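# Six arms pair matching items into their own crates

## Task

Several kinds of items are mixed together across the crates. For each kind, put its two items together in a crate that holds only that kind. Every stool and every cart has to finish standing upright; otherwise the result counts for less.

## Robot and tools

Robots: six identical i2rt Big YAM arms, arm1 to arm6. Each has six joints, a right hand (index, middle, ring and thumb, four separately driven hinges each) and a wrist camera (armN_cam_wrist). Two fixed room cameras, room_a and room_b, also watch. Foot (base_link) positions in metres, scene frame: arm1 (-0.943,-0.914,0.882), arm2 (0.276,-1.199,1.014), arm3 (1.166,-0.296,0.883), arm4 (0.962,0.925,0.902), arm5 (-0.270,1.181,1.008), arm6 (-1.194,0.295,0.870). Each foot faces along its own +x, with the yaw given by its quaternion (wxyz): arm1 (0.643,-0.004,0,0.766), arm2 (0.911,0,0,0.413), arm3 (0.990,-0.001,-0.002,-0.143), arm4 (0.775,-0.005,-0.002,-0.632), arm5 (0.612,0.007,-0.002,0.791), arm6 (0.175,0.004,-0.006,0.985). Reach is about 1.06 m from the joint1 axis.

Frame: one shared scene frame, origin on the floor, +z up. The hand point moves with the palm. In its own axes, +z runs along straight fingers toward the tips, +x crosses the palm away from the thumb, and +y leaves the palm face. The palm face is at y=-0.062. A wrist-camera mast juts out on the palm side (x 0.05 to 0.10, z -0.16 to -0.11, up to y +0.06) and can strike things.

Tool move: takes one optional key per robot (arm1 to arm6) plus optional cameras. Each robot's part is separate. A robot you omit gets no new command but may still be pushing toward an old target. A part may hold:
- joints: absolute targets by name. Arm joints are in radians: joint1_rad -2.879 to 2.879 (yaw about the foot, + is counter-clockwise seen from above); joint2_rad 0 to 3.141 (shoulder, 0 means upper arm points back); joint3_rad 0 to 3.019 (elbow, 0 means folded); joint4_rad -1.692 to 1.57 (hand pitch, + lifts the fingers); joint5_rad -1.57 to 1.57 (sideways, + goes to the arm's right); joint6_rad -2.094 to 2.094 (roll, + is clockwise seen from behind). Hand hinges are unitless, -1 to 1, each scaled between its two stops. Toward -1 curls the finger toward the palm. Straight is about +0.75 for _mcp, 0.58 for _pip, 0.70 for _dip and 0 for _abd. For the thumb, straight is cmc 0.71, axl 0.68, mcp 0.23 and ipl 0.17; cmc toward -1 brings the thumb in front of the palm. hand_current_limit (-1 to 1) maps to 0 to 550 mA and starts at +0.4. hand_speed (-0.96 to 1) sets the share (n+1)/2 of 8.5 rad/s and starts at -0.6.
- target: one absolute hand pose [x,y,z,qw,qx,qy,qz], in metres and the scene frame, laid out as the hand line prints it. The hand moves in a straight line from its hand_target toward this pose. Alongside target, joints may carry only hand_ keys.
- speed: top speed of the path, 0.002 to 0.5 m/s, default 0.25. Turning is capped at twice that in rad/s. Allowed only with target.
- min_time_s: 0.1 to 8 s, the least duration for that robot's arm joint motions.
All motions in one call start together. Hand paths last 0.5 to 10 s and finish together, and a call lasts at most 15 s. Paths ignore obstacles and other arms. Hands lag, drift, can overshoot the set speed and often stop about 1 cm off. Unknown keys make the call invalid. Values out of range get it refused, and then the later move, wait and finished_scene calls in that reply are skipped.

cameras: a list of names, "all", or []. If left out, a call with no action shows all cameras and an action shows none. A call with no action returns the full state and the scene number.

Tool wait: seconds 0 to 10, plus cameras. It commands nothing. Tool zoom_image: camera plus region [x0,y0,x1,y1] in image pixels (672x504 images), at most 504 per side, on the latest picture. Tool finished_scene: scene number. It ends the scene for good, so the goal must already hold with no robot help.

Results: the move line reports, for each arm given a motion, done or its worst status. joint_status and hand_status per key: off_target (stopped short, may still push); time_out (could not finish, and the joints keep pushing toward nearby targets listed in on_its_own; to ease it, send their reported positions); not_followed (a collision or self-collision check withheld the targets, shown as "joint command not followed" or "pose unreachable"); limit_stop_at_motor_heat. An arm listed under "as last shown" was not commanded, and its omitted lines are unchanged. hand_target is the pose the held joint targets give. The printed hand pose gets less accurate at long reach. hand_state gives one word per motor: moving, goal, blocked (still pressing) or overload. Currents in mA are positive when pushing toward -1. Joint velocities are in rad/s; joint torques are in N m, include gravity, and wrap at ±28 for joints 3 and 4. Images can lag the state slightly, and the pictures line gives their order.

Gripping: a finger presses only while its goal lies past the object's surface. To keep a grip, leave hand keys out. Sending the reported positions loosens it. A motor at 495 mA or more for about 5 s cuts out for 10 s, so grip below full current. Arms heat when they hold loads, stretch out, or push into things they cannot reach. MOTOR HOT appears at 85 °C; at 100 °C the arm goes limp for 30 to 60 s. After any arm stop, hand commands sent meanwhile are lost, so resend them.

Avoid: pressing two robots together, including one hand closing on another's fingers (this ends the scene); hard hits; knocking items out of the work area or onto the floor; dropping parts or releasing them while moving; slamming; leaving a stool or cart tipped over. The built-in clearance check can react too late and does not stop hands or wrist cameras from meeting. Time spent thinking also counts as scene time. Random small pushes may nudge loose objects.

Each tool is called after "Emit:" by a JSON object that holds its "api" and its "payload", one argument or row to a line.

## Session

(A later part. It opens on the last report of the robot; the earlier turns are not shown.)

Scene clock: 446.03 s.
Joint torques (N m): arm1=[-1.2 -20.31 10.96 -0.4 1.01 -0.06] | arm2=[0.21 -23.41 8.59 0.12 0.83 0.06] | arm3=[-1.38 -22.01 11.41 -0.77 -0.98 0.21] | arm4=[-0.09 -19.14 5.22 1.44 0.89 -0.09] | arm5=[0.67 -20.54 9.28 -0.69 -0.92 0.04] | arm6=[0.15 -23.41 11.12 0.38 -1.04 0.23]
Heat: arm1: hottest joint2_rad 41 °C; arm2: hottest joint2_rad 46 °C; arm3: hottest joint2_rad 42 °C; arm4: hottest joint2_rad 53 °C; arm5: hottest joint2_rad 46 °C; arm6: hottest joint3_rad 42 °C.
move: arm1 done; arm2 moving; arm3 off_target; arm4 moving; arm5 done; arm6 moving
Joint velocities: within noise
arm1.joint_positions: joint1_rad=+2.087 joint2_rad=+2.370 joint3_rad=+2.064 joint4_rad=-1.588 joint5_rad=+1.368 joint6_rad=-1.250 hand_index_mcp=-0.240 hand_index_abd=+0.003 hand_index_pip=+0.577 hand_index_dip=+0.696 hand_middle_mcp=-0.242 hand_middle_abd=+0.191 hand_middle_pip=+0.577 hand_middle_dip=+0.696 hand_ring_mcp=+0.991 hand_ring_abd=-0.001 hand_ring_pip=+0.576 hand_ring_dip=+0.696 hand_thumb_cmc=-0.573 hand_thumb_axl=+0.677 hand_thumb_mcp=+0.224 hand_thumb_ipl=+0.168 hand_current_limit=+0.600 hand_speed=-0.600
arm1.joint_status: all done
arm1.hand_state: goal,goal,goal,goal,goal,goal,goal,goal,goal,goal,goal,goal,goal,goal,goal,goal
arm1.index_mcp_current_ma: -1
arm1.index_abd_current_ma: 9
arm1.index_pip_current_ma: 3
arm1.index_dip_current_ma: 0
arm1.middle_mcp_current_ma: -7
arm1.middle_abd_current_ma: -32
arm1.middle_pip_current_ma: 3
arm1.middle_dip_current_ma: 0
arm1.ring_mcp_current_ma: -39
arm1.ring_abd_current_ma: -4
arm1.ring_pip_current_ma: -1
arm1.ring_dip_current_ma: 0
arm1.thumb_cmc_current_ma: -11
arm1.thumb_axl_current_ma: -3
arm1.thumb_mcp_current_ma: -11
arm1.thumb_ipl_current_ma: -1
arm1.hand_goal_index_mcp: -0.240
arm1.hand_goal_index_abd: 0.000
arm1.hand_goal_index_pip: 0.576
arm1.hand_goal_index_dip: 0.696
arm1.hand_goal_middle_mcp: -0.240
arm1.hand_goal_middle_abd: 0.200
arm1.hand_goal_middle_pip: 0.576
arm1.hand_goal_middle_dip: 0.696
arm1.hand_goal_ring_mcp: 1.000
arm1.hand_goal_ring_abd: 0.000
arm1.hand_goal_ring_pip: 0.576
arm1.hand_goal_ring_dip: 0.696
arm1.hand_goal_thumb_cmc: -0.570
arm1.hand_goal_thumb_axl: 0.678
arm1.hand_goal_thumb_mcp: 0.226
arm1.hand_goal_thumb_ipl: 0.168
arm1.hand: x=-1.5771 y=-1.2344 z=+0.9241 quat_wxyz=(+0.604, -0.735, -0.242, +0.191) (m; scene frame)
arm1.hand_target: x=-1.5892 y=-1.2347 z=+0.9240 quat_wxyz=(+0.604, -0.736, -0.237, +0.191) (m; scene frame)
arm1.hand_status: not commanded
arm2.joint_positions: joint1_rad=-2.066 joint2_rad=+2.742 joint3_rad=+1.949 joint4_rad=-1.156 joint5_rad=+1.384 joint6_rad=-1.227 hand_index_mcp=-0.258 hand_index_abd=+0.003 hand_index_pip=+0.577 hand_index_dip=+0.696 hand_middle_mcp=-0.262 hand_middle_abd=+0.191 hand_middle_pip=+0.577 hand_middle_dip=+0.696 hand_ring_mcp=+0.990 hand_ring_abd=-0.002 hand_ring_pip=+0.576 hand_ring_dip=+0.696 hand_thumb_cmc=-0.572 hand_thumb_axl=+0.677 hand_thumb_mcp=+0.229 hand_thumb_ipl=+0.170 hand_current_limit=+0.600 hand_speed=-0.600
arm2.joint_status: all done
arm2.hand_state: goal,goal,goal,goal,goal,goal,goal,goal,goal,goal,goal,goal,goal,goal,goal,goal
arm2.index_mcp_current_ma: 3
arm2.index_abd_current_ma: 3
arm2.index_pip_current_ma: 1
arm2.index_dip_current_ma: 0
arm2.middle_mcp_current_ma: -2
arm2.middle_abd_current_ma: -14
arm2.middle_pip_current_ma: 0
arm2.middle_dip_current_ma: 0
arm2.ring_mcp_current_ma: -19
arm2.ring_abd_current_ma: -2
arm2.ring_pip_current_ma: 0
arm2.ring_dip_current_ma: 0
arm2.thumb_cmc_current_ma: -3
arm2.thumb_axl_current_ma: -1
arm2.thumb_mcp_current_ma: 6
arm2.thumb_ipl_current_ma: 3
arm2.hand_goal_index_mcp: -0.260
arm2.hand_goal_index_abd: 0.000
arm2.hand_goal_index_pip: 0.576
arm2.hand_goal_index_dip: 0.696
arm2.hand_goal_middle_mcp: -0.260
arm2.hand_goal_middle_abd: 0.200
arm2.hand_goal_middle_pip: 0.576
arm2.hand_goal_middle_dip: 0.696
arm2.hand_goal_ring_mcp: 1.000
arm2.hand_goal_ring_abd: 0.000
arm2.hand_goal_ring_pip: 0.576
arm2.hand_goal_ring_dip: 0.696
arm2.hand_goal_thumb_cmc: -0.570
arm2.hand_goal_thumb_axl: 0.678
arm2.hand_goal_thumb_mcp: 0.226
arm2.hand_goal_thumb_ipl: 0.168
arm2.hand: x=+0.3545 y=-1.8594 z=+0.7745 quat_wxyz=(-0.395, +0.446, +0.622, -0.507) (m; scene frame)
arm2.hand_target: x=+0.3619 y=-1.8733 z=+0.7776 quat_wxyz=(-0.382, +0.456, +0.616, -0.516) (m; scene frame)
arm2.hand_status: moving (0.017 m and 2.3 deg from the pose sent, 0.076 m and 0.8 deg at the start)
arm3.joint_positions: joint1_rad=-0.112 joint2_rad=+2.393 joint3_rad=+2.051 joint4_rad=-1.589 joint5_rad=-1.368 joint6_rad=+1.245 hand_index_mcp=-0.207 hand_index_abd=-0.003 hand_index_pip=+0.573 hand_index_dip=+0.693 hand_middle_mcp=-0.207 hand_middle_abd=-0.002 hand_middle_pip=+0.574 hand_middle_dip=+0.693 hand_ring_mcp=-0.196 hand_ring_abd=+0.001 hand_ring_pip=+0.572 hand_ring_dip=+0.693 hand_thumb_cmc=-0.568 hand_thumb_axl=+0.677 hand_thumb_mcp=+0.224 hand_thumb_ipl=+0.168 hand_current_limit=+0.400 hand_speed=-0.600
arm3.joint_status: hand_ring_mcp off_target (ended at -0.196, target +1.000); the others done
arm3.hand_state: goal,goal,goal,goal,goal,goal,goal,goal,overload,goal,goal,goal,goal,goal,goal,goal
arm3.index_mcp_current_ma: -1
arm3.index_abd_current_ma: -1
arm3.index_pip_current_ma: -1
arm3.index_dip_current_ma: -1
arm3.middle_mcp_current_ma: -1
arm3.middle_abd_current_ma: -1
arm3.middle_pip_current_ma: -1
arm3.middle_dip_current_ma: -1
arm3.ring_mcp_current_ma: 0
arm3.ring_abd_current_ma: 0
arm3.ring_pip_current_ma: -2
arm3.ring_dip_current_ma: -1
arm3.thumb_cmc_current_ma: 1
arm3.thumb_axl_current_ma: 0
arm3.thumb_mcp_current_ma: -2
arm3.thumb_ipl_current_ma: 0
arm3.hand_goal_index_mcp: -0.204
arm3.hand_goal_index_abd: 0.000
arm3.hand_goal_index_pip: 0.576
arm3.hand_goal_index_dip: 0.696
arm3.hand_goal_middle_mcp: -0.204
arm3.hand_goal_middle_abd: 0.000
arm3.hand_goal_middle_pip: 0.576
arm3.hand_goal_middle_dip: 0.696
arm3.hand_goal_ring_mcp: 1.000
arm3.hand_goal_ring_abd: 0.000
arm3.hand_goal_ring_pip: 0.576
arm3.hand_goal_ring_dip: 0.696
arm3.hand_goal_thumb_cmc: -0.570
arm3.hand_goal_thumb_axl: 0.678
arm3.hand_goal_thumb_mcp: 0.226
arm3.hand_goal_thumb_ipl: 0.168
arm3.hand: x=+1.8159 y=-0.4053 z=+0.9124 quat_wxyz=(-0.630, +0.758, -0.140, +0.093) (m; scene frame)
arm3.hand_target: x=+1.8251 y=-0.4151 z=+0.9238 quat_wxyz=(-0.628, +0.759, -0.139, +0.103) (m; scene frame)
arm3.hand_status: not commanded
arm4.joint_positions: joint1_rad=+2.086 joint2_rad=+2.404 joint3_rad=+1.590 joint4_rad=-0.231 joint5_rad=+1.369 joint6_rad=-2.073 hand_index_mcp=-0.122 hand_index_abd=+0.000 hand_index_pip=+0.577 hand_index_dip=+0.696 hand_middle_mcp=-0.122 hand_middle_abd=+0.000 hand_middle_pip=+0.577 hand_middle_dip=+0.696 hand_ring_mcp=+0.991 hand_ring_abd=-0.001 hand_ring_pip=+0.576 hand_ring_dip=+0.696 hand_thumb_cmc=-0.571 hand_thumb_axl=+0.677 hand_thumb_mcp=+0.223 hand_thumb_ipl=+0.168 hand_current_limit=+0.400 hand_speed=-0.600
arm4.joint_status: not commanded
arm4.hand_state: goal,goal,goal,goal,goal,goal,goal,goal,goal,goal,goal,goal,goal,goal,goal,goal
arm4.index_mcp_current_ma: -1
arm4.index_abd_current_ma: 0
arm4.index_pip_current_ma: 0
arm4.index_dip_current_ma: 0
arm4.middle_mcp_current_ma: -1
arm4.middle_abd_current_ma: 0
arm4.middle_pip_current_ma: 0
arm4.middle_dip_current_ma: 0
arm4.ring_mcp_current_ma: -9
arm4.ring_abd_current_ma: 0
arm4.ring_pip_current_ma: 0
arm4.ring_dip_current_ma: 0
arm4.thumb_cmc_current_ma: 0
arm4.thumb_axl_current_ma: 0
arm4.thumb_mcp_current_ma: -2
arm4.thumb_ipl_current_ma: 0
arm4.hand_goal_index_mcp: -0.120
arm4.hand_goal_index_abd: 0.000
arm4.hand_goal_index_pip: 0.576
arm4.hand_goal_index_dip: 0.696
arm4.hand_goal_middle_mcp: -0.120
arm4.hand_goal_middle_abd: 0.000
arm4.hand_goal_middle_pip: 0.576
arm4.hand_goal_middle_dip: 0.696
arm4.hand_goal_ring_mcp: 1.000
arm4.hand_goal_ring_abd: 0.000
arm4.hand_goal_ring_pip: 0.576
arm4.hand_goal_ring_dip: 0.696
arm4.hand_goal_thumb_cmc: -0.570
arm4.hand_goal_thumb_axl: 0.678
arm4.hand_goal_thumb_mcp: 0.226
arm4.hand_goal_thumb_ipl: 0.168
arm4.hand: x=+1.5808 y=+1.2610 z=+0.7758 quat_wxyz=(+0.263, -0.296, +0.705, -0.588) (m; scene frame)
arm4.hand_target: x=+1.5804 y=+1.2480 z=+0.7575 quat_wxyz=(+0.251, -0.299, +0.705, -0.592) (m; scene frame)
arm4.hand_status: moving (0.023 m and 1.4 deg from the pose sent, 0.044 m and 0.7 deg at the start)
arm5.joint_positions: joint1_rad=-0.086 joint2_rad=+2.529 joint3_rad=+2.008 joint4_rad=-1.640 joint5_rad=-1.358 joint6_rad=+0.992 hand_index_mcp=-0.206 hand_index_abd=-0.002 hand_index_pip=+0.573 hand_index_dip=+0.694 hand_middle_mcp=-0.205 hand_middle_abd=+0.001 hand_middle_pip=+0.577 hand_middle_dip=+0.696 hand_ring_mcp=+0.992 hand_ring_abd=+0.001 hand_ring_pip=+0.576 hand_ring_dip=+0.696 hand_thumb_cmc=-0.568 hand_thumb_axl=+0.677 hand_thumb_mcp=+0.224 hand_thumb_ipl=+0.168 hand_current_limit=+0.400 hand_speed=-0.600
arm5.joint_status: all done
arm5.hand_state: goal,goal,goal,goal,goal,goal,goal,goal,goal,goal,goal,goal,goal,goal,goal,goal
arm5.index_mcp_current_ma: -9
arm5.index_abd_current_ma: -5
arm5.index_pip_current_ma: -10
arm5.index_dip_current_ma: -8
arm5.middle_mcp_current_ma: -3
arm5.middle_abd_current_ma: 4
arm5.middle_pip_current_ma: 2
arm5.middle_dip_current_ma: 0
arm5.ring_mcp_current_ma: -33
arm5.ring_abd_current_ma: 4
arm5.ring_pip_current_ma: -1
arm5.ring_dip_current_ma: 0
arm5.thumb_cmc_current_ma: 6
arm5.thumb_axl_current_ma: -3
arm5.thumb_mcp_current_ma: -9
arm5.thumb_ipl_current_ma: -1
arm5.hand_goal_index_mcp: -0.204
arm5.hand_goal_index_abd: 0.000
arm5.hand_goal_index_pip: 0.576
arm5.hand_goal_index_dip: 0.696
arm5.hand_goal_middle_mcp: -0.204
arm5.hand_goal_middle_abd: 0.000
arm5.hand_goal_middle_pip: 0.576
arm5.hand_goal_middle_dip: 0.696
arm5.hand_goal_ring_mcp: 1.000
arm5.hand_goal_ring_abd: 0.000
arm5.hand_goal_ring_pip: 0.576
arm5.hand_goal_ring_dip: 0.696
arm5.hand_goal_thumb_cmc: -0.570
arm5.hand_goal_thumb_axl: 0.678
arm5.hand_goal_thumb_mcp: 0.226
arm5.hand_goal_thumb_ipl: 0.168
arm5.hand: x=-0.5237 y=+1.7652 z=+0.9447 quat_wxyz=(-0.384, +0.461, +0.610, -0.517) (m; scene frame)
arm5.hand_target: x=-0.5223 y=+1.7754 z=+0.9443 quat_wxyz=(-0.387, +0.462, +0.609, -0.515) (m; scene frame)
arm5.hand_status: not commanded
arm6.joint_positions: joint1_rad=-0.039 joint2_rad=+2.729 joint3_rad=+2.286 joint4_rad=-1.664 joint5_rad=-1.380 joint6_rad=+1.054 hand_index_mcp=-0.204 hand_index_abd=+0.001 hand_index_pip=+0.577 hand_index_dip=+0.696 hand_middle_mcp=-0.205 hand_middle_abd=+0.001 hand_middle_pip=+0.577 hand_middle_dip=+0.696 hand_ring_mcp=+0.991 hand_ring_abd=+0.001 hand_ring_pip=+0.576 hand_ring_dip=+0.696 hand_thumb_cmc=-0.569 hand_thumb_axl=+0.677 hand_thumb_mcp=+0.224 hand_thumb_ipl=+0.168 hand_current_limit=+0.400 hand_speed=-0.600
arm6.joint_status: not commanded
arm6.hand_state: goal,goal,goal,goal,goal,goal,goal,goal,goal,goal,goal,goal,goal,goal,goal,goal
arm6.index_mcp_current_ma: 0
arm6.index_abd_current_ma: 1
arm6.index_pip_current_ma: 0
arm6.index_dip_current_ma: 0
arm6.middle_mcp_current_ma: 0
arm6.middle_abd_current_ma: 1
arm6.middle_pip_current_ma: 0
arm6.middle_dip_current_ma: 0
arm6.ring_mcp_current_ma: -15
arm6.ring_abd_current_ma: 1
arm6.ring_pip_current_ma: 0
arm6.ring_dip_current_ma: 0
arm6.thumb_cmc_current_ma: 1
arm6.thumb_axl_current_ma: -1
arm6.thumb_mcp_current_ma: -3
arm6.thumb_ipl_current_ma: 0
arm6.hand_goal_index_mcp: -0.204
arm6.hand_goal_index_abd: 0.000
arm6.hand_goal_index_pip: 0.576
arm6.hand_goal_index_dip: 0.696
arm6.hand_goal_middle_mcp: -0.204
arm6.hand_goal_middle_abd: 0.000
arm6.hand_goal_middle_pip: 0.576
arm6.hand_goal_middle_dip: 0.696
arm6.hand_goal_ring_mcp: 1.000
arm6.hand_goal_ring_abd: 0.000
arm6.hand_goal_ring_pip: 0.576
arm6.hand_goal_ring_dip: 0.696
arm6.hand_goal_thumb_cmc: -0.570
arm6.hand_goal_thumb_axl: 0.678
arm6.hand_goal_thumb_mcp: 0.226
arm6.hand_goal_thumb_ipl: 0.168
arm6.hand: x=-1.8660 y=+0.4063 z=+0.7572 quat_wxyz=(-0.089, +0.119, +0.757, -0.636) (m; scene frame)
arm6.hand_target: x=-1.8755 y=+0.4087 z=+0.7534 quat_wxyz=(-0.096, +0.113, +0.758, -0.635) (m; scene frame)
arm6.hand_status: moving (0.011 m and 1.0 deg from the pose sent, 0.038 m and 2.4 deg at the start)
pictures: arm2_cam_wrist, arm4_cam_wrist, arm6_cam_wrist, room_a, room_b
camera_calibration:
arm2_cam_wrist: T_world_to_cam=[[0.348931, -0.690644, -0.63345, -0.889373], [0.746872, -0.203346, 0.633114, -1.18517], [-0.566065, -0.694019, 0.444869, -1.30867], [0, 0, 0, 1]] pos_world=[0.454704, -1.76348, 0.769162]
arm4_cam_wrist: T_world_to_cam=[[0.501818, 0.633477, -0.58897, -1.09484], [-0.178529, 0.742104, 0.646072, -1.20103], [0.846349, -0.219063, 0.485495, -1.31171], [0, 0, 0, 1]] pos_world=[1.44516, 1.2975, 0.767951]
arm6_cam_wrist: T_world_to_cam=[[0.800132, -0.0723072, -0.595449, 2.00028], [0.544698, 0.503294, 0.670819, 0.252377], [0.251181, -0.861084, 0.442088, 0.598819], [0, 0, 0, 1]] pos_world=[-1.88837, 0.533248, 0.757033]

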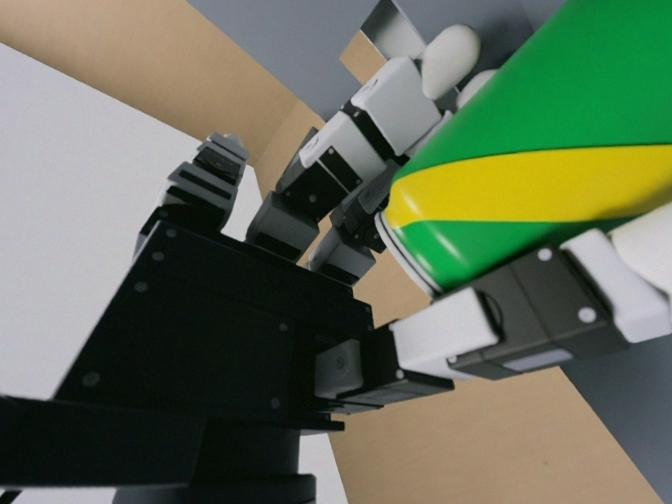

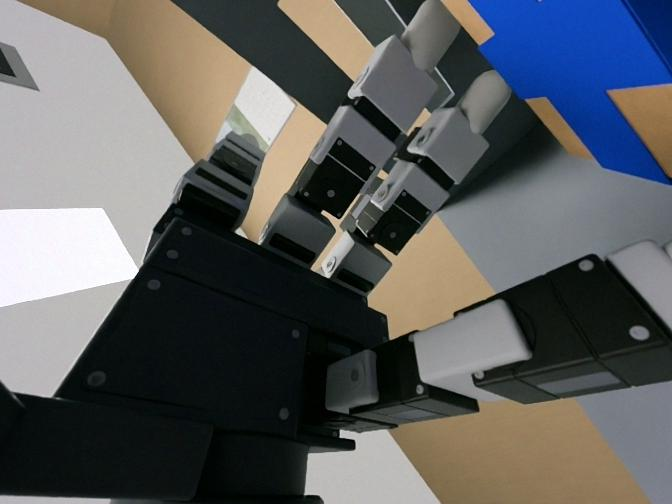

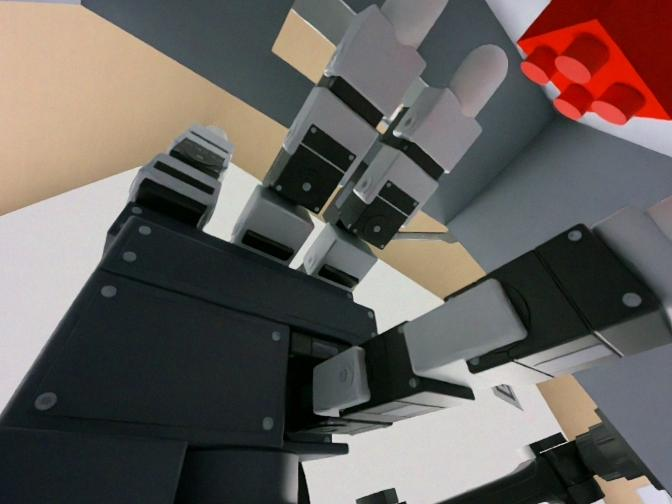

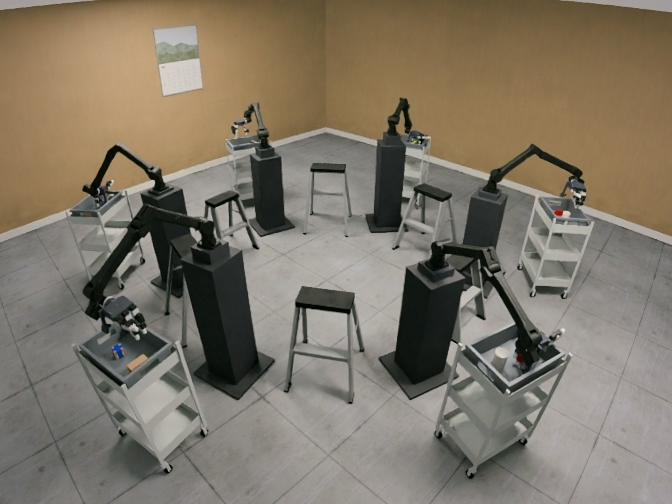

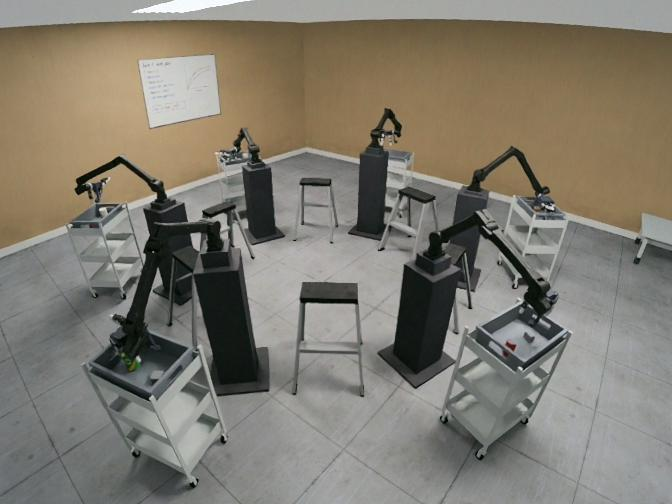

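Emit:
{"api": "move", "payload": {
  "arm1": {"target":[-1.5606,-1.2135,0.84,0.6113,-0.7286,-0.2367,0.1986],"speed":0.15},
  "arm3": {"target":[1.8693,-0.4277,0.80,-0.6237,0.7433,-0.1854,0.1555],"speed":0.15},
  "arm5": {"target":[-0.528,1.8105,0.80,-0.4271,0.5091,0.5725,-0.4803],"speed":0.15},
  "arm2": {"target":[0.3665,-1.888,0.774,-0.3828,0.4562,0.6154,-0.5163],"speed":0.1},
  "arm4": {"target":[1.577,1.243,0.747,0.2512,-0.2993,0.7051,-0.5916],"speed":0.1},
  "arm6": {"joints":{"hand_index_mcp":-0.38,"hand_middle_mcp":-0.38,"hand_thumb_mcp":0.08}},
  "cameras": ["arm1_cam_wrist","arm3_cam_wrist","arm5_cam_wrist","arm2_cam_wrist","arm4_cam_wrist","arm6_cam_wrist"]
}}

Scene clock: 474.00 s.
Joint torques (N m): arm1=[-0.73 -20.19 5.72 0.42 1.01 0.05] | arm2=[0.26 -23.53 8.96 -0.28 0.87 -0.07] | arm3=[-0.73 -25.82 6.64 1.21 -0.92 0.15] | arm4=[0.15 -19.08 4.89 1.48 0.84 -0.13] | arm5=[0.56 -24.35 5.07 0.88 -0.87 0.04] | arm6=[0.03 -23.36 11.12 0.38 -1 0.23]
Heat: arm1: hottest joint2_rad 44 °C; arm2: hottest joint2_rad 45 °C; arm3: hottest joint2_rad 43 °C; arm4: hottest joint2_rad 49 °C; arm5: hottest joint2_rad 43 °C; arm6: hottest joint3_rad 42 °C.
move: arm1 off_target; arm2 off_target; arm3 off_target; arm4 off_target; arm5 off_target; arm6 done
Joint velocities: within noise
arm1.joint_positions: joint1_rad=+2.087 joint2_rad=+2.379 joint3_rad=+1.881 joint4_rad=-1.375 joint5_rad=+1.392 joint6_rad=-1.242 hand_index_mcp=-0.240 hand_index_abd=+0.003 hand_index_pip=+0.577 hand_index_dip=+0.696 hand_middle_mcp=-0.242 hand_middle_abd=+0.191 hand_middle_pip=+0.577 hand_middle_dip=+0.696 hand_ring_mcp=+0.991 hand_ring_abd=-0.001 hand_ring_pip=+0.576 hand_ring_dip=+0.696 hand_thumb_cmc=-0.573 hand_thumb_axl=+0.677 hand_thumb_mcp=+0.224 hand_thumb_ipl=+0.168 hand_current_limit=+0.600 hand_speed=-0.600
arm1.joint_status: not commanded
arm1.hand_state: goal,goal,goal,goal,goal,goal,goal,goal,goal,goal,goal,goal,goal,goal,goal,goal
arm1.index_mcp_current_ma: -1
arm1.index_abd_current_ma: 9
arm1.index_pip_current_ma: 3
arm1.index_dip_current_ma: 0
arm1.middle_mcp_current_ma: -7
arm1.middle_abd_current_ma: -32
arm1.middle_pip_current_ma: 3
arm1.middle_dip_current_ma: 0
arm1.ring_mcp_current_ma: -39
arm1.ring_abd_current_ma: -4
arm1.ring_pip_current_ma: -1
arm1.ring_dip_current_ma: 0
arm1.thumb_cmc_current_ma: -10
arm1.thumb_axl_current_ma: -3
arm1.thumb_mcp_current_ma: -11
arm1.thumb_ipl_current_ma: -1
arm1.hand_goal_index_mcp: -0.240
arm1.hand_goal_index_abd: 0.000
arm1.hand_goal_index_pip: 0.576
arm1.hand_goal_index_dip: 0.696
arm1.hand_goal_middle_mcp: -0.240
arm1.hand_goal_middle_abd: 0.200
arm1.hand_goal_middle_pip: 0.576
arm1.hand_goal_middle_dip: 0.696
arm1.hand_goal_ring_mcp: 1.000
arm1.hand_goal_ring_abd: 0.000
arm1.hand_goal_ring_pip: 0.576
arm1.hand_goal_ring_dip: 0.696
arm1.hand_goal_thumb_cmc: -0.570
arm1.hand_goal_thumb_axl: 0.678
arm1.hand_goal_thumb_mcp: 0.226
arm1.hand_goal_thumb_ipl: 0.168
arm1.hand: x=-1.5625 y=-1.2195 z=+0.8576 quat_wxyz=(+0.607, -0.731, -0.232, +0.207) (m; scene frame)
arm1.hand_target: x=-1.5602 y=-1.2134 z=+0.8402 quat_wxyz=(+0.611, -0.729, -0.237, +0.199) (m; scene frame)
arm1.hand_status: off_target (0.019 m and 1.2 deg from the pose sent, 0.088 m and 1.6 deg at the start)
arm2.joint_positions: joint1_rad=-2.066 joint2_rad=+2.777 joint3_rad=+2.028 joint4_rad=-1.172 joint5_rad=+1.384 joint6_rad=-1.228 hand_index_mcp=-0.258 hand_index_abd=+0.003 hand_index_pip=+0.577 hand_index_dip=+0.696 hand_middle_mcp=-0.262 hand_middle_abd=+0.191 hand_middle_pip=+0.577 hand_middle_dip=+0.696 hand_ring_mcp=+0.990 hand_ring_abd=-0.002 hand_ring_pip=+0.576 hand_ring_dip=+0.696 hand_thumb_cmc=-0.572 hand_thumb_axl=+0.677 hand_thumb_mcp=+0.227 hand_thumb_ipl=+0.170 hand_current_limit=+0.600 hand_speed=-0.600
arm2.joint_status: not commanded
arm2.hand_state: goal,goal,goal,goal,goal,goal,goal,goal,goal,goal,goal,goal,goal,goal,goal,goal
arm2.index_mcp_current_ma: 3
arm2.index_abd_current_ma: 3
arm2.index_pip_current_ma: 1
arm2.index_dip_current_ma: 0
arm2.middle_mcp_current_ma: -2
arm2.middle_abd_current_ma: -14
arm2.middle_pip_current_ma: 0
arm2.middle_dip_current_ma: 0
arm2.ring_mcp_current_ma: -19
arm2.ring_abd_current_ma: -2
arm2.ring_pip_current_ma: 0
arm2.ring_dip_current_ma: 0
arm2.thumb_cmc_current_ma: -3
arm2.thumb_axl_current_ma: -1
arm2.thumb_mcp_current_ma: 2
arm2.thumb_ipl_current_ma: 3
arm2.hand_goal_index_mcp: -0.260
arm2.hand_goal_index_abd: 0.000
arm2.hand_goal_index_pip: 0.576
arm2.hand_goal_index_dip: 0.696
arm2.hand_goal_middle_mcp: -0.260
arm2.hand_goal_middle_abd: 0.200
arm2.hand_goal_middle_pip: 0.576
arm2.hand_goal_middle_dip: 0.696
arm2.hand_goal_ring_mcp: 1.000
arm2.hand_goal_ring_abd: 0.000
arm2.hand_goal_ring_pip: 0.576
arm2.hand_goal_ring_dip: 0.696
arm2.hand_goal_thumb_cmc: -0.570
arm2.hand_goal_thumb_axl: 0.678
arm2.hand_goal_thumb_mcp: 0.226
arm2.hand_goal_thumb_ipl: 0.168
arm2.hand: x=+0.3612 y=-1.8776 z=+0.7726 quat_wxyz=(-0.387, +0.453, +0.618, -0.513) (m; scene frame)
arm2.hand_target: x=+0.3664 y=-1.8876 z=+0.7743 quat_wxyz=(-0.382, +0.456, +0.616, -0.517) (m; scene frame)
arm2.hand_status: off_target (0.012 m and 0.8 deg from the pose sent, 0.031 m and 2.3 deg at the start)
arm3.joint_positions: joint1_rad=-0.112 joint2_rad=+2.514 joint3_rad=+1.885 joint4_rad=-0.560 joint5_rad=-1.380 joint6_rad=+1.995 hand_index_mcp=-0.207 hand_index_abd=-0.003 hand_index_pip=+0.573 hand_index_dip=+0.693 hand_middle_mcp=-0.207 hand_middle_abd=-0.002 hand_middle_pip=+0.574 hand_middle_dip=+0.693 hand_ring_mcp=-0.243 hand_ring_abd=+0.001 hand_ring_pip=+0.572 hand_ring_dip=+0.693 hand_thumb_cmc=-0.569 hand_thumb_axl=+0.677 hand_thumb_mcp=+0.224 hand_thumb_ipl=+0.168 hand_current_limit=+0.400 hand_speed=-0.600
arm3.joint_status: not commanded
arm3.hand_state: goal,goal,goal,goal,goal,goal,goal,goal,overload,goal,goal,goal,goal,goal,goal,goal
arm3.index_mcp_current_ma: -1
arm3.index_abd_current_ma: -1
arm3.index_pip_current_ma: -1
arm3.index_dip_current_ma: -1
arm3.middle_mcp_current_ma: -1
arm3.middle_abd_current_ma: -1
arm3.middle_pip_current_ma: -1
arm3.middle_dip_current_ma: -1
arm3.ring_mcp_current_ma: 0
arm3.ring_abd_current_ma: 0
arm3.ring_pip_current_ma: -2
arm3.ring_dip_current_ma: -1
arm3.thumb_cmc_current_ma: 0
arm3.thumb_axl_current_ma: 0
arm3.thumb_mcp_current_ma: -2
arm3.thumb_ipl_current_ma: 0
arm3.hand_goal_index_mcp: -0.204
arm3.hand_goal_index_abd: 0.000
arm3.hand_goal_index_pip: 0.576
arm3.hand_goal_index_dip: 0.696
arm3.hand_goal_middle_mcp: -0.204
arm3.hand_goal_middle_abd: 0.000
arm3.hand_goal_middle_pip: 0.576
arm3.hand_goal_middle_dip: 0.696
arm3.hand_goal_ring_mcp: 1.000
arm3.hand_goal_ring_abd: 0.000
arm3.hand_goal_ring_pip: 0.576
arm3.hand_goal_ring_dip: 0.696
arm3.hand_goal_thumb_cmc: -0.570
arm3.hand_goal_thumb_axl: 0.678
arm3.hand_goal_thumb_mcp: 0.226
arm3.hand_goal_thumb_ipl: 0.168
arm3.hand: x=+1.8628 y=-0.4197 z=+0.7774 quat_wxyz=(-0.626, +0.743, -0.191, +0.141) (m; scene frame)
arm3.hand_target: x=+1.8691 y=-0.4275 z=+0.7997 quat_wxyz=(-0.624, +0.743, -0.185, +0.155) (m; scene frame)
arm3.hand_status: off_target (0.025 m and 1.8 deg from the pose sent, 0.126 m and 9.1 deg at the start)
arm4.joint_positions: joint1_rad=+2.084 joint2_rad=+2.408 joint3_rad=+1.573 joint4_rad=-0.200 joint5_rad=+1.369 joint6_rad=-2.076 hand_index_mcp=-0.122 hand_index_abd=+0.000 hand_index_pip=+0.577 hand_index_dip=+0.696 hand_middle_mcp=-0.122 hand_middle_abd=+0.000 hand_middle_pip=+0.577 hand_middle_dip=+0.696 hand_ring_mcp=+0.991 hand_ring_abd=-0.001 hand_ring_pip=+0.576 hand_ring_dip=+0.696 hand_thumb_cmc=-0.571 hand_thumb_axl=+0.677 hand_thumb_mcp=+0.223 hand_thumb_ipl=+0.168 hand_current_limit=+0.400 hand_speed=-0.600
arm4.joint_status: not commanded
arm4.hand_state: goal,goal,goal,goal,goal,goal,goal,goal,goal,goal,goal,goal,goal,goal,goal,goal
arm4.index_mcp_current_ma: -1
arm4.index_abd_current_ma: 0
arm4.index_pip_current_ma: 0
arm4.index_dip_current_ma: 0
arm4.middle_mcp_current_ma: -1
arm4.middle_abd_current_ma: 0
arm4.middle_pip_current_ma: 0
arm4.middle_dip_current_ma: 0
arm4.ring_mcp_current_ma: -9
arm4.ring_abd_current_ma: 0
arm4.ring_pip_current_ma: 0
arm4.ring_dip_current_ma: 0
arm4.thumb_cmc_current_ma: 0
arm4.thumb_axl_current_ma: 0
arm4.thumb_mcp_current_ma: -2
arm4.thumb_ipl_current_ma: 0
arm4.hand_goal_index_mcp: -0.120
arm4.hand_goal_index_abd: 0.000
arm4.hand_goal_index_pip: 0.576
arm4.hand_goal_index_dip: 0.696
arm4.hand_goal_middle_mcp: -0.120
arm4.hand_goal_middle_abd: 0.000
arm4.hand_goal_middle_pip: 0.576
arm4.hand_goal_middle_dip: 0.696
arm4.hand_goal_ring_mcp: 1.000
arm4.hand_goal_ring_abd: 0.000
arm4.hand_goal_ring_pip: 0.576
arm4.hand_goal_ring_dip: 0.696
arm4.hand_goal_thumb_cmc: -0.570
arm4.hand_goal_thumb_axl: 0.678
arm4.hand_goal_thumb_mcp: 0.226
arm4.hand_goal_thumb_ipl: 0.168
arm4.hand: x=+1.5787 y=+1.2582 z=+0.7703 quat_wxyz=(+0.266, -0.293, +0.706, -0.587) (m; scene frame)
arm4.hand_target: x=+1.5762 y=+1.2430 z=+0.7477 quat_wxyz=(+0.251, -0.299, +0.706, -0.592) (m; scene frame)
arm4.hand_status: off_target (0.028 m and 1.9 deg from the pose sent, 0.034 m and 1.4 deg at the start; a joint's target at an end of its range on 33 of 58 steps)
arm5.joint_positions: joint1_rad=-0.091 joint2_rad=+2.703 joint3_rad=+1.913 joint4_rad=-0.615 joint5_rad=-1.389 joint6_rad=+1.767 hand_index_mcp=-0.206 hand_index_abd=-0.002 hand_index_pip=+0.573 hand_index_dip=+0.694 hand_middle_mcp=-0.205 hand_middle_abd=+0.001 hand_middle_pip=+0.577 hand_middle_dip=+0.696 hand_ring_mcp=+0.992 hand_ring_abd=+0.001 hand_ring_pip=+0.576 hand_ring_dip=+0.696 hand_thumb_cmc=-0.569 hand_thumb_axl=+0.677 hand_thumb_mcp=+0.224 hand_thumb_ipl=+0.168 hand_current_limit=+0.400 hand_speed=-0.600
arm5.joint_status: not commanded
arm5.hand_state: goal,goal,goal,goal,goal,goal,goal,goal,goal,goal,goal,goal,goal,goal,goal,goal
arm5.index_mcp_current_ma: -9
arm5.index_abd_current_ma: -5
arm5.index_pip_current_ma: -10
arm5.index_dip_current_ma: -8
arm5.middle_mcp_current_ma: -3
arm5.middle_abd_current_ma: 4
arm5.middle_pip_current_ma: 2
arm5.middle_dip_current_ma: 0
arm5.ring_mcp_current_ma: -33
arm5.ring_abd_current_ma: 4
arm5.ring_pip_current_ma: -1
arm5.ring_dip_current_ma: 0
arm5.thumb_cmc_current_ma: 2
arm5.thumb_axl_current_ma: -3
arm5.thumb_mcp_current_ma: -9
arm5.thumb_ipl_current_ma: -1
arm5.hand_goal_index_mcp: -0.204
arm5.hand_goal_index_abd: 0.000
arm5.hand_goal_index_pip: 0.576
arm5.hand_goal_index_dip: 0.696
arm5.hand_goal_middle_mcp: -0.204
arm5.hand_goal_middle_abd: 0.000
arm5.hand_goal_middle_pip: 0.576
arm5.hand_goal_middle_dip: 0.696
arm5.hand_goal_ring_mcp: 1.000
arm5.hand_goal_ring_abd: 0.000
arm5.hand_goal_ring_pip: 0.576
arm5.hand_goal_ring_dip: 0.696
arm5.hand_goal_thumb_cmc: -0.570
arm5.hand_goal_thumb_axl: 0.678
arm5.hand_goal_thumb_mcp: 0.226
arm5.hand_goal_thumb_ipl: 0.168
arm5.hand: x=-0.5327 y=+1.8039 z=+0.7894 quat_wxyz=(-0.421, +0.509, +0.572, -0.487) (m; scene frame)
arm5.hand_target: x=-0.5280 y=+1.8106 z=+0.8000 quat_wxyz=(-0.427, +0.509, +0.573, -0.480) (m; scene frame)
arm5.hand_status: off_target (0.013 m and 1.0 deg from the pose sent, 0.152 m and 9.6 deg at the start)
arm6.joint_positions: joint1_rad=-0.039 joint2_rad=+2.729 joint3_rad=+2.286 joint4_rad=-1.664 joint5_rad=-1.381 joint6_rad=+1.055 hand_index_mcp=-0.379 hand_index_abd=+0.001 hand_index_pip=+0.577 hand_index_dip=+0.696 hand_middle_mcp=-0.378 hand_middle_abd=+0.001 hand_middle_pip=+0.577 hand_middle_dip=+0.696 hand_ring_mcp=+0.991 hand_ring_abd=+0.001 hand_ring_pip=+0.576 hand_ring_dip=+0.696 hand_thumb_cmc=-0.569 hand_thumb_axl=+0.677 hand_thumb_mcp=+0.083 hand_thumb_ipl=+0.168 hand_current_limit=+0.400 hand_speed=-0.600
arm6.joint_status: all done
arm6.hand_state: goal,goal,goal,goal,goal,goal,goal,goal,goal,goal,goal,goal,goal,goal,goal,goal
arm6.index_mcp_current_ma: 1
arm6.index_abd_current_ma: 1
arm6.index_pip_current_ma: 0
arm6.index_dip_current_ma: 0
arm6.middle_mcp_current_ma: 2
arm6.middle_abd_current_ma: 1
arm6.middle_pip_current_ma: 0
arm6.middle_dip_current_ma: 0
arm6.ring_mcp_current_ma: -15
arm6.ring_abd_current_ma: 1
arm6.ring_pip_current_ma: 0
arm6.ring_dip_current_ma: 0
arm6.thumb_cmc_current_ma: 1
arm6.thumb_axl_current_ma: -1
arm6.thumb_mcp_current_ma: 5
arm6.thumb_ipl_current_ma: 0
arm6.hand_goal_index_mcp: -0.380
arm6.hand_goal_index_abd: 0.000
arm6.hand_goal_index_pip: 0.576
arm6.hand_goal_index_dip: 0.696
arm6.hand_goal_middle_mcp: -0.380
arm6.hand_goal_middle_abd: 0.000
arm6.hand_goal_middle_pip: 0.576
arm6.hand_goal_middle_dip: 0.696
arm6.hand_goal_ring_mcp: 1.000
arm6.hand_goal_ring_abd: 0.000
arm6.hand_goal_ring_pip: 0.576
arm6.hand_goal_ring_dip: 0.696
arm6.hand_goal_thumb_cmc: -0.570
arm6.hand_goal_thumb_axl: 0.678
arm6.hand_goal_thumb_mcp: 0.080
arm6.hand_goal_thumb_ipl: 0.168
arm6.hand: x=-1.8660 y=+0.4062 z=+0.7572 quat_wxyz=(-0.089, +0.119, +0.757, -0.637) (m; scene frame)
arm6.hand_target: x=-1.8754 y=+0.4087 z=+0.7533 quat_wxyz=(-0.096, +0.114, +0.758, -0.635) (m; scene frame)
arm6.hand_status: not commanded
pictures: arm1_cam_wrist, arm2_cam_wrist, arm3_cam_wrist, arm4_cam_wrist, arm5_cam_wrist, arm6_cam_wrist
camera_calibration:
arm1_cam_wrist: T_world_to_cam=[[-0.566051, -0.523355, -0.636934, -0.941186], [0.0174638, -0.780071, 0.625447, -1.50409], [-0.824185, 0.342912, 0.4507, -1.13586], [0, 0, 0, 1]] pos_world=[-1.44265, -1.27637, 0.853185]
arm2_cam_wrist: T_world_to_cam=[[0.354909, -0.705908, -0.612972, -0.952089], [0.740982, -0.187406, 0.644845, -1.16962], [-0.570076, -0.683062, 0.456553, -1.3036], [0, 0, 0, 1]] pos_world=[0.461419, -1.78172, 0.765784]
arm3_cam_wrist: T_world_to_cam=[[-0.783958, 0.242571, -0.571462, 2.03606], [-0.619212, -0.37161, 0.691724, 0.413875], [-0.0445683, 0.896139, 0.441529, 0.244587], [0, 0, 0, 1]] pos_world=[1.86336, -0.559274, 0.769251]
arm4_cam_wrist: T_world_to_cam=[[0.505629, 0.636426, -0.582495, -1.11], [-0.182253, 0.738716, 0.648908, -1.18779], [0.843281, -0.221945, 0.489507, -1.30241], [0, 0, 0, 1]] pos_world=[1.44307, 1.29481, 0.761736]
arm5_cam_wrist: T_world_to_cam=[[0.206852, -0.803126, -0.55875, 2.03733], [0.641573, -0.319819, 0.697209, 0.322289], [-0.738645, -0.502698, 0.449109, 0.285233], [0, 0, 0, 1]] pos_world=[-0.417511, 1.88269, 0.785554]
arm6_cam_wrist: T_world_to_cam=[[0.800257, -0.0727225, -0.595231, 2.00057], [0.544655, 0.503429, 0.670754, 0.252273], [0.250878, -0.860971, 0.442481, 0.597887], [0, 0, 0, 1]] pos_world=[-1.88837, 0.533249, 0.757036]

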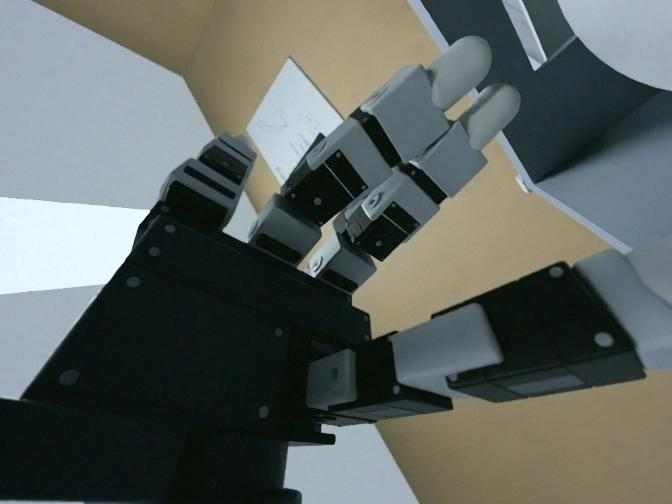

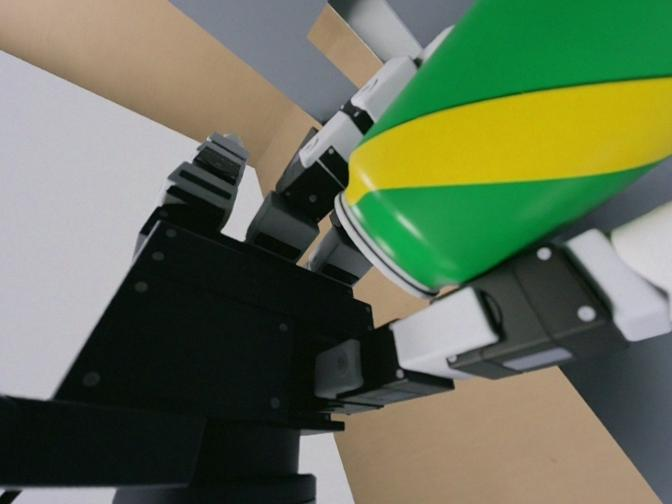

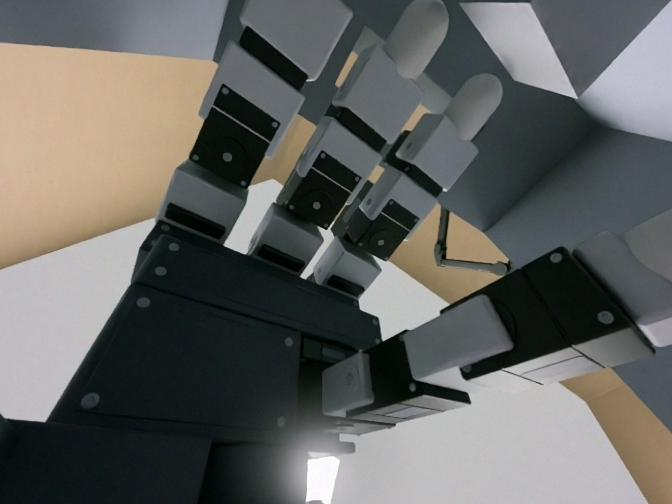

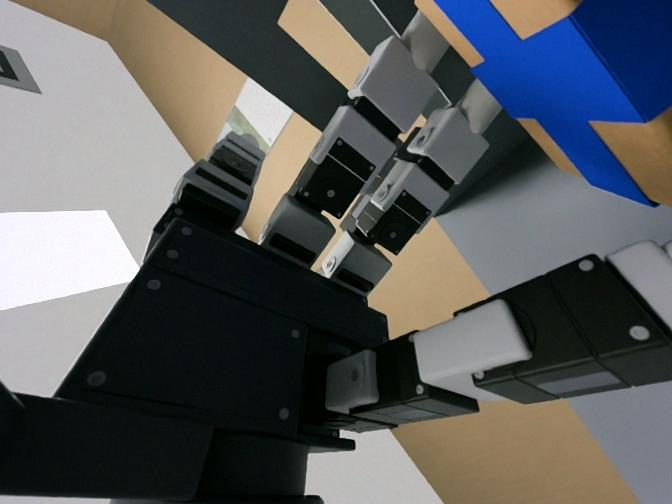

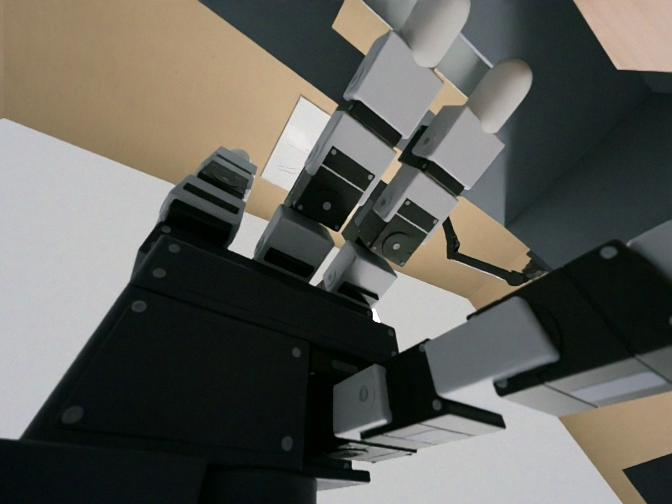

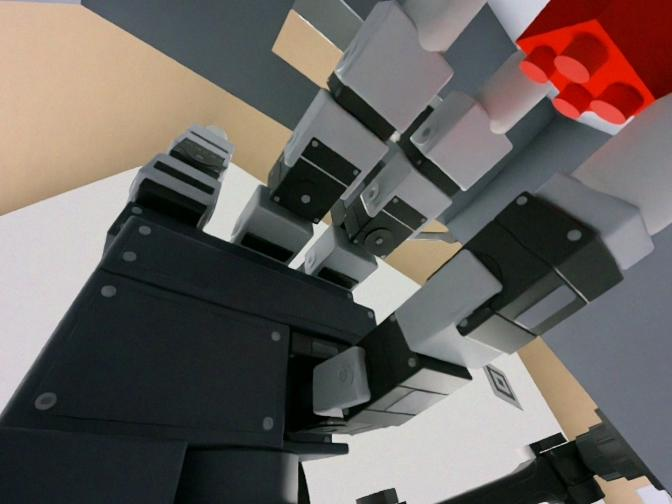

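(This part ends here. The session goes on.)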